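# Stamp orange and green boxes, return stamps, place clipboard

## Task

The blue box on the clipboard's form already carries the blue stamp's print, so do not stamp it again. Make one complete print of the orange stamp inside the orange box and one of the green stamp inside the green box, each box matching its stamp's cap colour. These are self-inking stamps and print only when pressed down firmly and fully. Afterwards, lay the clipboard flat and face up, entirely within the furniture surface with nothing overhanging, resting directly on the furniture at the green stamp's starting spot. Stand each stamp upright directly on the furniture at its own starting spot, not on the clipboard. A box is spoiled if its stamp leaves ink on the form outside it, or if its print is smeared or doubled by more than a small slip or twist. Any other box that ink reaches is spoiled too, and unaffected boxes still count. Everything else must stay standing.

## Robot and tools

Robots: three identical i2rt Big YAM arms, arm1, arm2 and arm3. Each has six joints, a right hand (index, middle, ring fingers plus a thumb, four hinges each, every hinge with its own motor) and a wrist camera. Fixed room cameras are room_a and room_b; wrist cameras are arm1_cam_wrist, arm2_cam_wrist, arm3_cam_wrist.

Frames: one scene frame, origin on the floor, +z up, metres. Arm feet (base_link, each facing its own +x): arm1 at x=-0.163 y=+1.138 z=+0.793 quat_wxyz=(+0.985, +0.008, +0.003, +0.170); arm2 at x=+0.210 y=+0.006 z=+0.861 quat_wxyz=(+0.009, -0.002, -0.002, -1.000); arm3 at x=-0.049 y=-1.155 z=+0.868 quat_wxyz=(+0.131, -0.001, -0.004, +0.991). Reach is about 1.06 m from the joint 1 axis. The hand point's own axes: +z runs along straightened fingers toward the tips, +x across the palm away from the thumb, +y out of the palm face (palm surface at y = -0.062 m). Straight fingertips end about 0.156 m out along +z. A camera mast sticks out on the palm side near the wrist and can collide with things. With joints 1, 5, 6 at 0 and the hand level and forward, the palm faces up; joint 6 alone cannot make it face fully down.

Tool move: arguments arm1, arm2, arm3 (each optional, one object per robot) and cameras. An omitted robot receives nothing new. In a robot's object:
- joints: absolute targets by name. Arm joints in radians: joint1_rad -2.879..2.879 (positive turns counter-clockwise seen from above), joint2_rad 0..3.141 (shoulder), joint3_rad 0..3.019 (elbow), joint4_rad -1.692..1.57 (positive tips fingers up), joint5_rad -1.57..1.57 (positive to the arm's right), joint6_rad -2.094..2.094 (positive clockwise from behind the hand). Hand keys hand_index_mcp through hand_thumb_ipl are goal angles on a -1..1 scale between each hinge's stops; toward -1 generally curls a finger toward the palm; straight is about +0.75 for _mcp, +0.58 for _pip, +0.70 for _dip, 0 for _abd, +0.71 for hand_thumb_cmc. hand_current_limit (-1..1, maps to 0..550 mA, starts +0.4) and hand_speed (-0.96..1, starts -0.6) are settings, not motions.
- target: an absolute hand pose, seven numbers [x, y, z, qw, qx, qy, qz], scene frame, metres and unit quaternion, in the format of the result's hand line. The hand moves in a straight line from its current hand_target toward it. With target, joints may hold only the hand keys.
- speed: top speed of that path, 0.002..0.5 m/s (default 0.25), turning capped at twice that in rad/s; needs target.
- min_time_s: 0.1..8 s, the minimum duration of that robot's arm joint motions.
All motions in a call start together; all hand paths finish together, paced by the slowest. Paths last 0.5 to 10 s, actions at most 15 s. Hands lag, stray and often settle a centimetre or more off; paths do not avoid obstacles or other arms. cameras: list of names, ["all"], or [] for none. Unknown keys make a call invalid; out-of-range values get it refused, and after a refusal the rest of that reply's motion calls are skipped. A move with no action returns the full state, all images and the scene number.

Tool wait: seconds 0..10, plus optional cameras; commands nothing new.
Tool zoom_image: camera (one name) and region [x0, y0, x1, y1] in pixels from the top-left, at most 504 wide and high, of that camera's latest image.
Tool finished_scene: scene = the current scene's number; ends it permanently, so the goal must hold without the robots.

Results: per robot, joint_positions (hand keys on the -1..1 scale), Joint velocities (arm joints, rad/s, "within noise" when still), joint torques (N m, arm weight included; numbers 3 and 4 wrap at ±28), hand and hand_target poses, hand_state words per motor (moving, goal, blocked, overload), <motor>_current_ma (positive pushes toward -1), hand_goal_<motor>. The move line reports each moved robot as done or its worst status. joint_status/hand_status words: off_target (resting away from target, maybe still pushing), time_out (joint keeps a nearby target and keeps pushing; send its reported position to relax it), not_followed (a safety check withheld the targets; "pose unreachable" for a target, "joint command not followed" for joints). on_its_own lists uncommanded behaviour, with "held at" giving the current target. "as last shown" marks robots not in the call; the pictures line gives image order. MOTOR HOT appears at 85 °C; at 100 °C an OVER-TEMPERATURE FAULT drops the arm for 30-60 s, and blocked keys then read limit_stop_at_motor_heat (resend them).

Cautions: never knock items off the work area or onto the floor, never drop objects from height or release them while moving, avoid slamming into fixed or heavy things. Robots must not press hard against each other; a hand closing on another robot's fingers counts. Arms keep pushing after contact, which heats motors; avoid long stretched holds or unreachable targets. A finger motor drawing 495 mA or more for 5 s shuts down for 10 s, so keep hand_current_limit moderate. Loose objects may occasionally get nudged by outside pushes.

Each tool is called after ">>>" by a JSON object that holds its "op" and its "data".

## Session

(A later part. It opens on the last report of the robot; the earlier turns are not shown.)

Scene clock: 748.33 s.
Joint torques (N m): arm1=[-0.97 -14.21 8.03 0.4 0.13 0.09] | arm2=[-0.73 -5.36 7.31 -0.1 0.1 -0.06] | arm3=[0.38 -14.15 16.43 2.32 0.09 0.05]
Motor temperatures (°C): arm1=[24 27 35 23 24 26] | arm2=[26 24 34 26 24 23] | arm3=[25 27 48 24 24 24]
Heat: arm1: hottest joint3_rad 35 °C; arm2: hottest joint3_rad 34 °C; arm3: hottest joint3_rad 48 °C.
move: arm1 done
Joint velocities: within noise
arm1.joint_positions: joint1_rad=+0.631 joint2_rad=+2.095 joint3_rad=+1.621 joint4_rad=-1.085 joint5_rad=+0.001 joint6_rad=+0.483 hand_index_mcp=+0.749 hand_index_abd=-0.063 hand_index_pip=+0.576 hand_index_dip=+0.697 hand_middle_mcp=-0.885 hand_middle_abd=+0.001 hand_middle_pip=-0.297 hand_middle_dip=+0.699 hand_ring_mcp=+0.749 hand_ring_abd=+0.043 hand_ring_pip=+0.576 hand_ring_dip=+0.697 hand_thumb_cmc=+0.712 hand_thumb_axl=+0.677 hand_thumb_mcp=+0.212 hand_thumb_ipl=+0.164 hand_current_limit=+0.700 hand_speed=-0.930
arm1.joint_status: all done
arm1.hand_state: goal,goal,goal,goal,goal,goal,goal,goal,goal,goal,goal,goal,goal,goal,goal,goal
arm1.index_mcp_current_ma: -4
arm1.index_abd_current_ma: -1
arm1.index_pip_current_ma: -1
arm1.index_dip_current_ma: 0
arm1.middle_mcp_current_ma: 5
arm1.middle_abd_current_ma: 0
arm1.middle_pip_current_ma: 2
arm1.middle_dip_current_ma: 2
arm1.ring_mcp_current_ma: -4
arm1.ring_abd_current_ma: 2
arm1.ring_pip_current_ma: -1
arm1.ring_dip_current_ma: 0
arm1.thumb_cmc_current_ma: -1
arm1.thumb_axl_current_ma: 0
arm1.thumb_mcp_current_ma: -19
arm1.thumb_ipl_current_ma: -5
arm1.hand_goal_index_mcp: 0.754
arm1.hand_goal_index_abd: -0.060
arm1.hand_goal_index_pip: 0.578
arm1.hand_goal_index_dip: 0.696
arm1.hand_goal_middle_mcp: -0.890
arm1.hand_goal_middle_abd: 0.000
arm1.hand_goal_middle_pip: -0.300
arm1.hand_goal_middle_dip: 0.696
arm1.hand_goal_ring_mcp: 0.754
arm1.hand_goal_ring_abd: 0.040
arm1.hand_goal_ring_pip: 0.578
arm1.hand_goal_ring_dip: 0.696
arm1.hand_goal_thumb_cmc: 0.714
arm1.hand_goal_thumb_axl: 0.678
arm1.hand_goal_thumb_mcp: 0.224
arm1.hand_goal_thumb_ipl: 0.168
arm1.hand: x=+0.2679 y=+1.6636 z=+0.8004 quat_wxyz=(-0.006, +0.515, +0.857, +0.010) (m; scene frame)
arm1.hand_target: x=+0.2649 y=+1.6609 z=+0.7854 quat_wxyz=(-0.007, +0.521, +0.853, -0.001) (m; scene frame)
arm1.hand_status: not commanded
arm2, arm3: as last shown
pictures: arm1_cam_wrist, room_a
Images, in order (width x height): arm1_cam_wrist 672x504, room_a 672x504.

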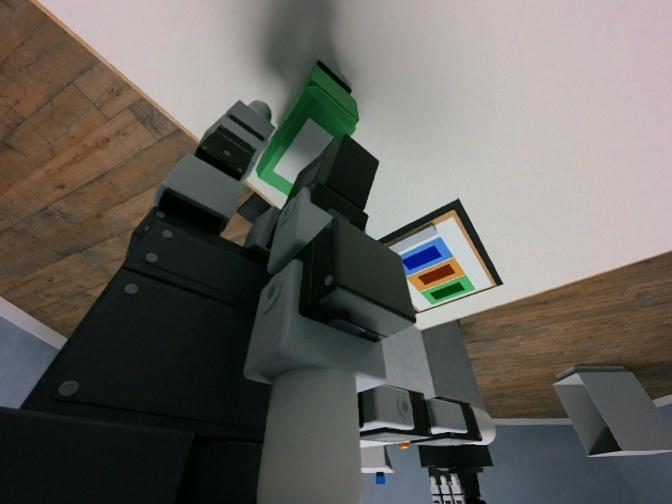

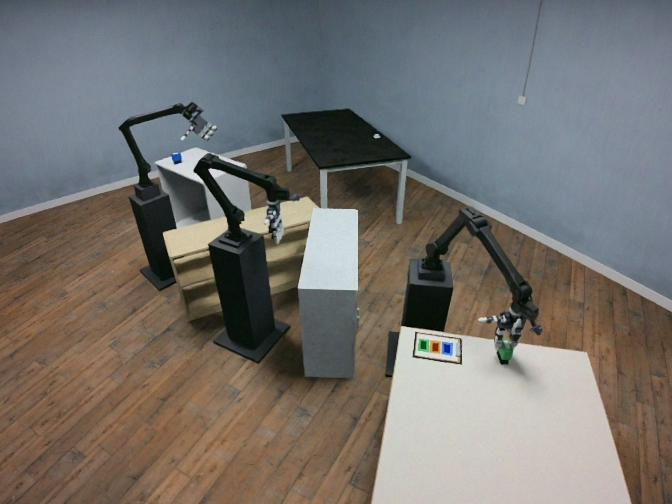

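>>> {"op": "move", "data": {"arm1": {"joints": {"hand_index_abd": 0.10, "hand_ring_abd": -0.10}}}}

>>> {"op": "move", "data": {"arm1": {"joints": {"joint2_rad": 2.02, "joint3_rad": 1.70, "joint4_rad": -1.26}, "min_time_s": 2.0}, "cameras": ["arm1_cam_wrist", "room_a"]}}

>>> {"op": "zoom_image", "data": {"camera": "room_a", "region": [480, 310, 530, 370]}}

Scene clock: 749.53 s.
Joint torques (N m): arm1=[-0.97 -14.56 8.01 0.38 0.13 0.09] | arm2=[-0.79 -5.36 7.31 -0.1 0.1 -0.06] | arm3=[0.38 -14.15 16.43 2.32 0.09 0.05]
Motor temperatures (°C): arm1=[24 27 35 23 24 26] | arm2=[26 24 34 26 24 23] | arm3=[25 27 48 24 24 24]
Heat: arm1: hottest joint3_rad 35 °C; arm2: hottest joint3_rad 34 °C; arm3: hottest joint3_rad 48 °C.
move: arm1 done
Joint velocities: within noise
arm1.joint_positions: joint1_rad=+0.631 joint2_rad=+2.095 joint3_rad=+1.621 joint4_rad=-1.085 joint5_rad=+0.001 joint6_rad=+0.483 hand_index_mcp=+0.749 hand_index_abd=+0.096 hand_index_pip=+0.576 hand_index_dip=+0.697 hand_middle_mcp=-0.885 hand_middle_abd=+0.001 hand_middle_pip=-0.297 hand_middle_dip=+0.699 hand_ring_mcp=+0.749 hand_ring_abd=-0.095 hand_ring_pip=+0.576 hand_ring_dip=+0.697 hand_thumb_cmc=+0.712 hand_thumb_axl=+0.677 hand_thumb_mcp=+0.212 hand_thumb_ipl=+0.164 hand_current_limit=+0.700 hand_speed=-0.930
arm1.joint_status: all done
arm1.hand_state: goal,goal,goal,goal,goal,goal,goal,goal,goal,goal,goal,goal,goal,goal,goal,goal
arm1.index_mcp_current_ma: -4
arm1.index_abd_current_ma: -2
arm1.index_pip_current_ma: -1
arm1.index_dip_current_ma: 0
arm1.middle_mcp_current_ma: 5
arm1.middle_abd_current_ma: 0
arm1.middle_pip_current_ma: 2
arm1.middle_dip_current_ma: 2
arm1.ring_mcp_current_ma: -4
arm1.ring_abd_current_ma: 3
arm1.ring_pip_current_ma: -1
arm1.ring_dip_current_ma: 0
arm1.thumb_cmc_current_ma: -1
arm1.thumb_axl_current_ma: 0
arm1.thumb_mcp_current_ma: -19
arm1.thumb_ipl_current_ma: -5
arm1.hand_goal_index_mcp: 0.754
arm1.hand_goal_index_abd: 0.100
arm1.hand_goal_index_pip: 0.578
arm1.hand_goal_index_dip: 0.696
arm1.hand_goal_middle_mcp: -0.890
arm1.hand_goal_middle_abd: 0.000
arm1.hand_goal_middle_pip: -0.300
arm1.hand_goal_middle_dip: 0.696
arm1.hand_goal_ring_mcp: 0.754
arm1.hand_goal_ring_abd: -0.100
arm1.hand_goal_ring_pip: 0.578
arm1.hand_goal_ring_dip: 0.696
arm1.hand_goal_thumb_cmc: 0.714
arm1.hand_goal_thumb_axl: 0.678
arm1.hand_goal_thumb_mcp: 0.224
arm1.hand_goal_thumb_ipl: 0.168
arm1.hand: x=+0.2679 y=+1.6636 z=+0.8004 quat_wxyz=(-0.006, +0.515, +0.857, +0.010) (m; scene frame)
arm1.hand_target: x=+0.2649 y=+1.6609 z=+0.7854 quat_wxyz=(-0.007, +0.521, +0.853, -0.001) (m; scene frame)
arm1.hand_status: not commanded
arm2, arm3: as last shown
pictures: none

Scene clock: 751.87 s.
Joint torques (N m): arm1=[-1.03 -17.2 12.12 -0.27 0.13 0.1] | arm2=[-0.73 -5.36 7.28 -0.1 0.1 -0.06] | arm3=[0.38 -14.15 16.43 2.32 0.09 0.05]
Motor temperatures (°C): arm1=[24 27 35 23 24 26] | arm2=[26 24 34 26 24 23] | arm3=[25 27 48 24 24 24]
Heat: arm1: hottest joint3_rad 35 °C; arm2: hottest joint3_rad 34 °C; arm3: hottest joint3_rad 48 °C.
move: arm1 done
Joint velocities: within noise
arm1.joint_positions: joint1_rad=+0.631 joint2_rad=+2.040 joint3_rad=+1.658 joint4_rad=-1.252 joint5_rad=+0.001 joint6_rad=+0.483 hand_index_mcp=+0.749 hand_index_abd=+0.096 hand_index_pip=+0.576 hand_index_dip=+0.697 hand_middle_mcp=-0.885 hand_middle_abd=+0.001 hand_middle_pip=-0.297 hand_middle_dip=+0.699 hand_ring_mcp=+0.749 hand_ring_abd=-0.099 hand_ring_pip=+0.576 hand_ring_dip=+0.697 hand_thumb_cmc=+0.712 hand_thumb_axl=+0.677 hand_thumb_mcp=+0.212 hand_thumb_ipl=+0.164 hand_current_limit=+0.700 hand_speed=-0.930
arm1.joint_status: all done
arm1.hand_state: goal,goal,goal,goal,goal,goal,goal,goal,goal,goal,goal,goal,goal,goal,goal,goal
arm1.index_mcp_current_ma: -4
arm1.index_abd_current_ma: -2
arm1.index_pip_current_ma: -1
arm1.index_dip_current_ma: 0
arm1.middle_mcp_current_ma: 5
arm1.middle_abd_current_ma: 0
arm1.middle_pip_current_ma: 2
arm1.middle_dip_current_ma: 2
arm1.ring_mcp_current_ma: -4
arm1.ring_abd_current_ma: 0
arm1.ring_pip_current_ma: -1
arm1.ring_dip_current_ma: 0
arm1.thumb_cmc_current_ma: -1
arm1.thumb_axl_current_ma: 0
arm1.thumb_mcp_current_ma: -19
arm1.thumb_ipl_current_ma: -5
arm1.hand_goal_index_mcp: 0.754
arm1.hand_goal_index_abd: 0.100
arm1.hand_goal_index_pip: 0.578
arm1.hand_goal_index_dip: 0.696
arm1.hand_goal_middle_mcp: -0.890
arm1.hand_goal_middle_abd: 0.000
arm1.hand_goal_middle_pip: -0.300
arm1.hand_goal_middle_dip: 0.696
arm1.hand_goal_ring_mcp: 0.754
arm1.hand_goal_ring_abd: -0.100
arm1.hand_goal_ring_pip: 0.578
arm1.hand_goal_ring_dip: 0.696
arm1.hand_goal_thumb_cmc: 0.714
arm1.hand_goal_thumb_axl: 0.678
arm1.hand_goal_thumb_mcp: 0.224
arm1.hand_goal_thumb_ipl: 0.168
arm1.hand: x=+0.2567 y=+1.6460 z=+0.8412 quat_wxyz=(-0.008, +0.514, +0.857, -0.027) (m; scene frame)
arm1.hand_target: x=+0.2645 y=+1.6581 z=+0.8711 quat_wxyz=(-0.007, +0.521, +0.853, +0.000) (m; scene frame)
arm1.hand_status: not commanded
arm2, arm3: as last shown
pictures: arm1_cam_wrist, room_a
Images, in order (width x height): arm1_cam_wrist 672x504, room_a 672x504.

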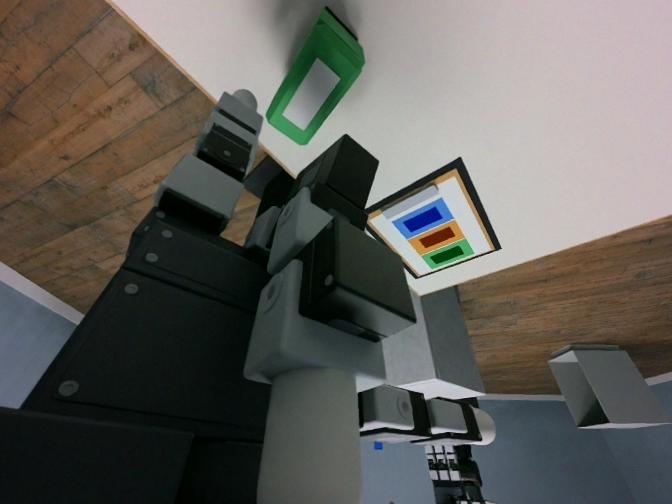

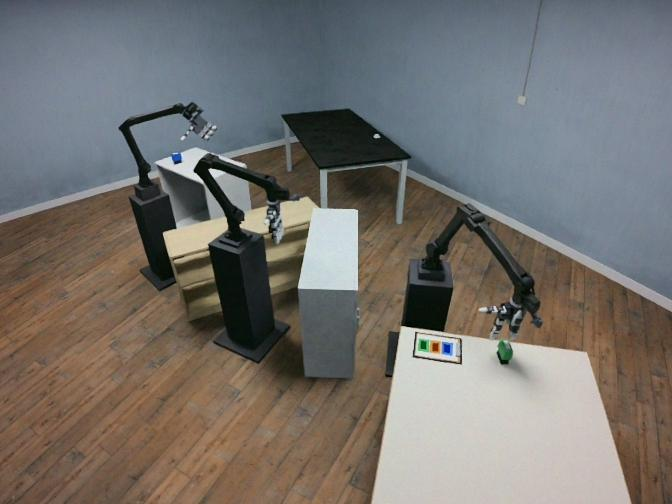

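Scaled by 8.400 from the camera's 672x504 image, which has a finer 960x720 frame.

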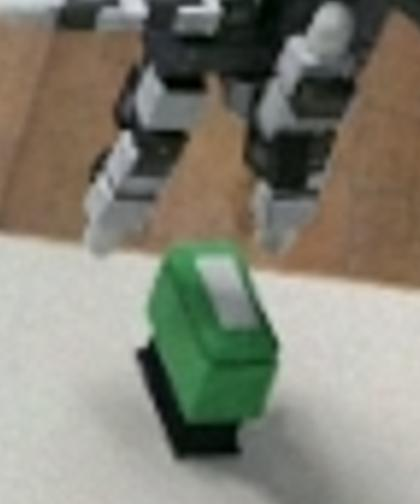

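>>> {"op": "move", "data": {"arm1": {"joints": {"joint2_rad": 1.90, "joint3_rad": 1.75, "joint4_rad": -1.40}, "min_time_s": 2.0}, "cameras": ["arm1_cam_wrist", "room_a", "room_b"]}}

>>> {"op": "zoom_image", "data": {"camera": "arm1_cam_wrist", "region": [250, 0, 560, 280]}}

>>> {"op": "zoom_image", "data": {"camera": "room_a", "region": [395, 310, 535, 380]}}

Scene clock: 754.37 s.
Joint torques (N m): arm1=[-1.03 -16.21 12.81 -0.24 0.13 0.1] | arm2=[-0.73 -5.42 7.31 -0.09 0.1 -0.06] | arm3=[0.38 -14.15 16.43 2.32 0.09 0.05]
Motor temperatures (°C): arm1=[24 27 35 23 24 26] | arm2=[26 24 34 26 24 23] | arm3=[25 27 48 24 24 24]
Heat: arm1: hottest joint3_rad 35 °C; arm2: hottest joint3_rad 34 °C; arm3: hottest joint3_rad 48 °C.
move: arm1 done
Joint velocities: within noise
arm1.joint_positions: joint1_rad=+0.631 joint2_rad=+1.918 joint3_rad=+1.706 joint4_rad=-1.392 joint5_rad=+0.001 joint6_rad=+0.483 hand_index_mcp=+0.749 hand_index_abd=+0.096 hand_index_pip=+0.576 hand_index_dip=+0.697 hand_middle_mcp=-0.885 hand_middle_abd=+0.001 hand_middle_pip=-0.297 hand_middle_dip=+0.699 hand_ring_mcp=+0.749 hand_ring_abd=-0.099 hand_ring_pip=+0.576 hand_ring_dip=+0.697 hand_thumb_cmc=+0.712 hand_thumb_axl=+0.677 hand_thumb_mcp=+0.212 hand_thumb_ipl=+0.164 hand_current_limit=+0.700 hand_speed=-0.930
arm1.joint_status: all done
arm1.hand_state: goal,goal,goal,goal,goal,goal,goal,goal,goal,goal,goal,goal,goal,goal,goal,goal
arm1.index_mcp_current_ma: -4
arm1.index_abd_current_ma: -2
arm1.index_pip_current_ma: -1
arm1.index_dip_current_ma: 0
arm1.middle_mcp_current_ma: 5
arm1.middle_abd_current_ma: 0
arm1.middle_pip_current_ma: 2
arm1.middle_dip_current_ma: 2
arm1.ring_mcp_current_ma: -4
arm1.ring_abd_current_ma: 0
arm1.ring_pip_current_ma: -1
arm1.ring_dip_current_ma: 0
arm1.thumb_cmc_current_ma: -1
arm1.thumb_axl_current_ma: 0
arm1.thumb_mcp_current_ma: -19
arm1.thumb_ipl_current_ma: -5
arm1.hand_goal_index_mcp: 0.754
arm1.hand_goal_index_abd: 0.100
arm1.hand_goal_index_pip: 0.578
arm1.hand_goal_index_dip: 0.696
arm1.hand_goal_middle_mcp: -0.890
arm1.hand_goal_middle_abd: 0.000
arm1.hand_goal_middle_pip: -0.300
arm1.hand_goal_middle_dip: 0.696
arm1.hand_goal_ring_mcp: 0.754
arm1.hand_goal_ring_abd: -0.100
arm1.hand_goal_ring_pip: 0.578
arm1.hand_goal_ring_dip: 0.696
arm1.hand_goal_thumb_cmc: 0.714
arm1.hand_goal_thumb_axl: 0.678
arm1.hand_goal_thumb_mcp: 0.224
arm1.hand_goal_thumb_ipl: 0.168
arm1.hand: x=+0.2503 y=+1.6344 z=+0.9302 quat_wxyz=(-0.008, +0.515, +0.857, -0.013) (m; scene frame)
arm1.hand_target: x=+0.2560 y=+1.6431 z=+0.9605 quat_wxyz=(-0.006, +0.521, +0.853, +0.014) (m; scene frame)
arm1.hand_status: not commanded
arm2, arm3: as last shown
pictures: arm1_cam_wrist, room_a, room_b
Images, in order (width x height): arm1_cam_wrist 672x504, room_a 672x504, room_b 672x504.

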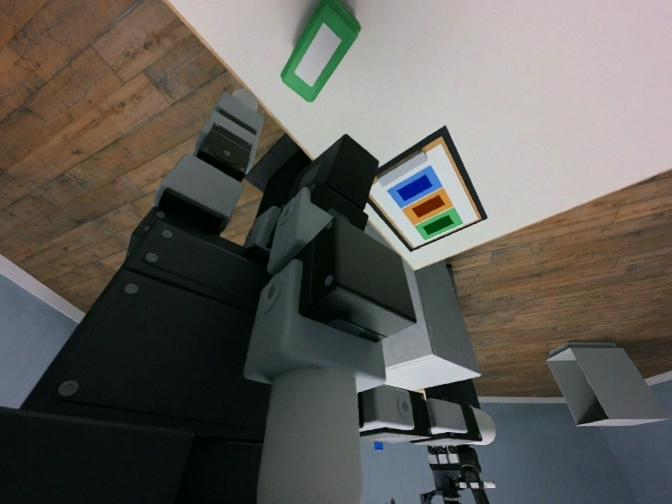

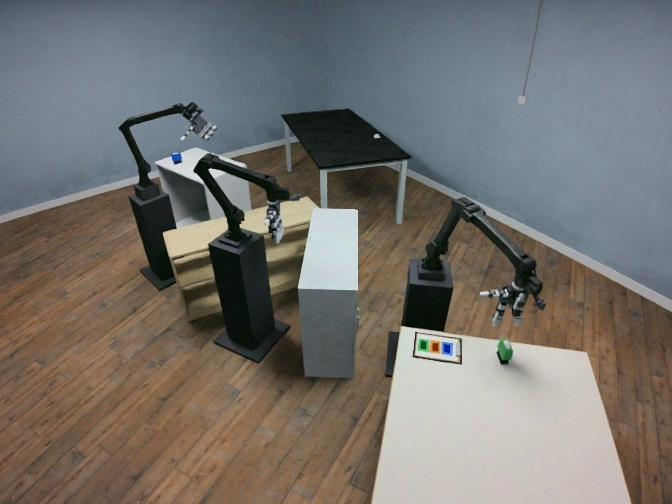

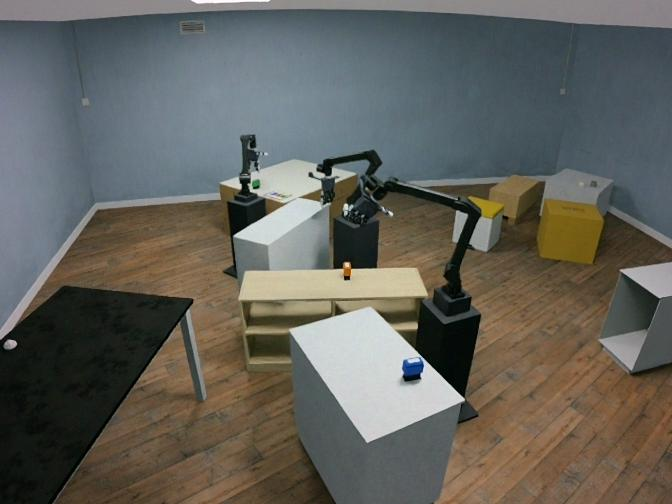

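Scaled by 1.626 from the camera's 672x504 image, which has a finer 960x720 frame.

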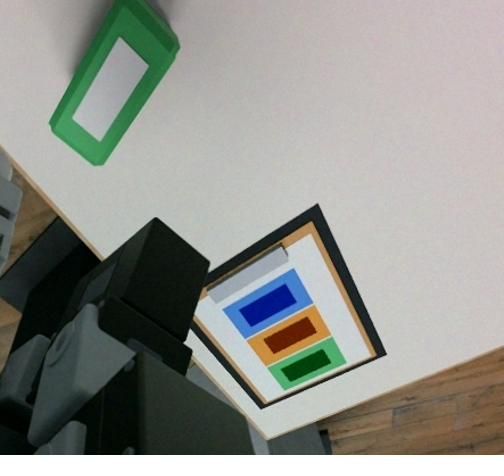

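Scaled by 3.600 from the camera's 672x504 image, which has a finer 960x720 frame.

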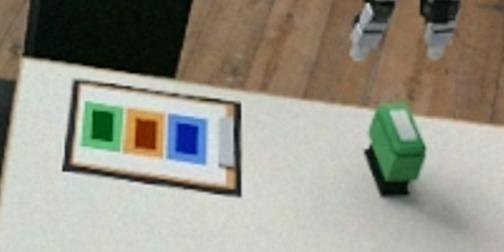

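>>> {"op": "finished_scene", "data": {"scene": 2}}

The scene is finished: the task was done.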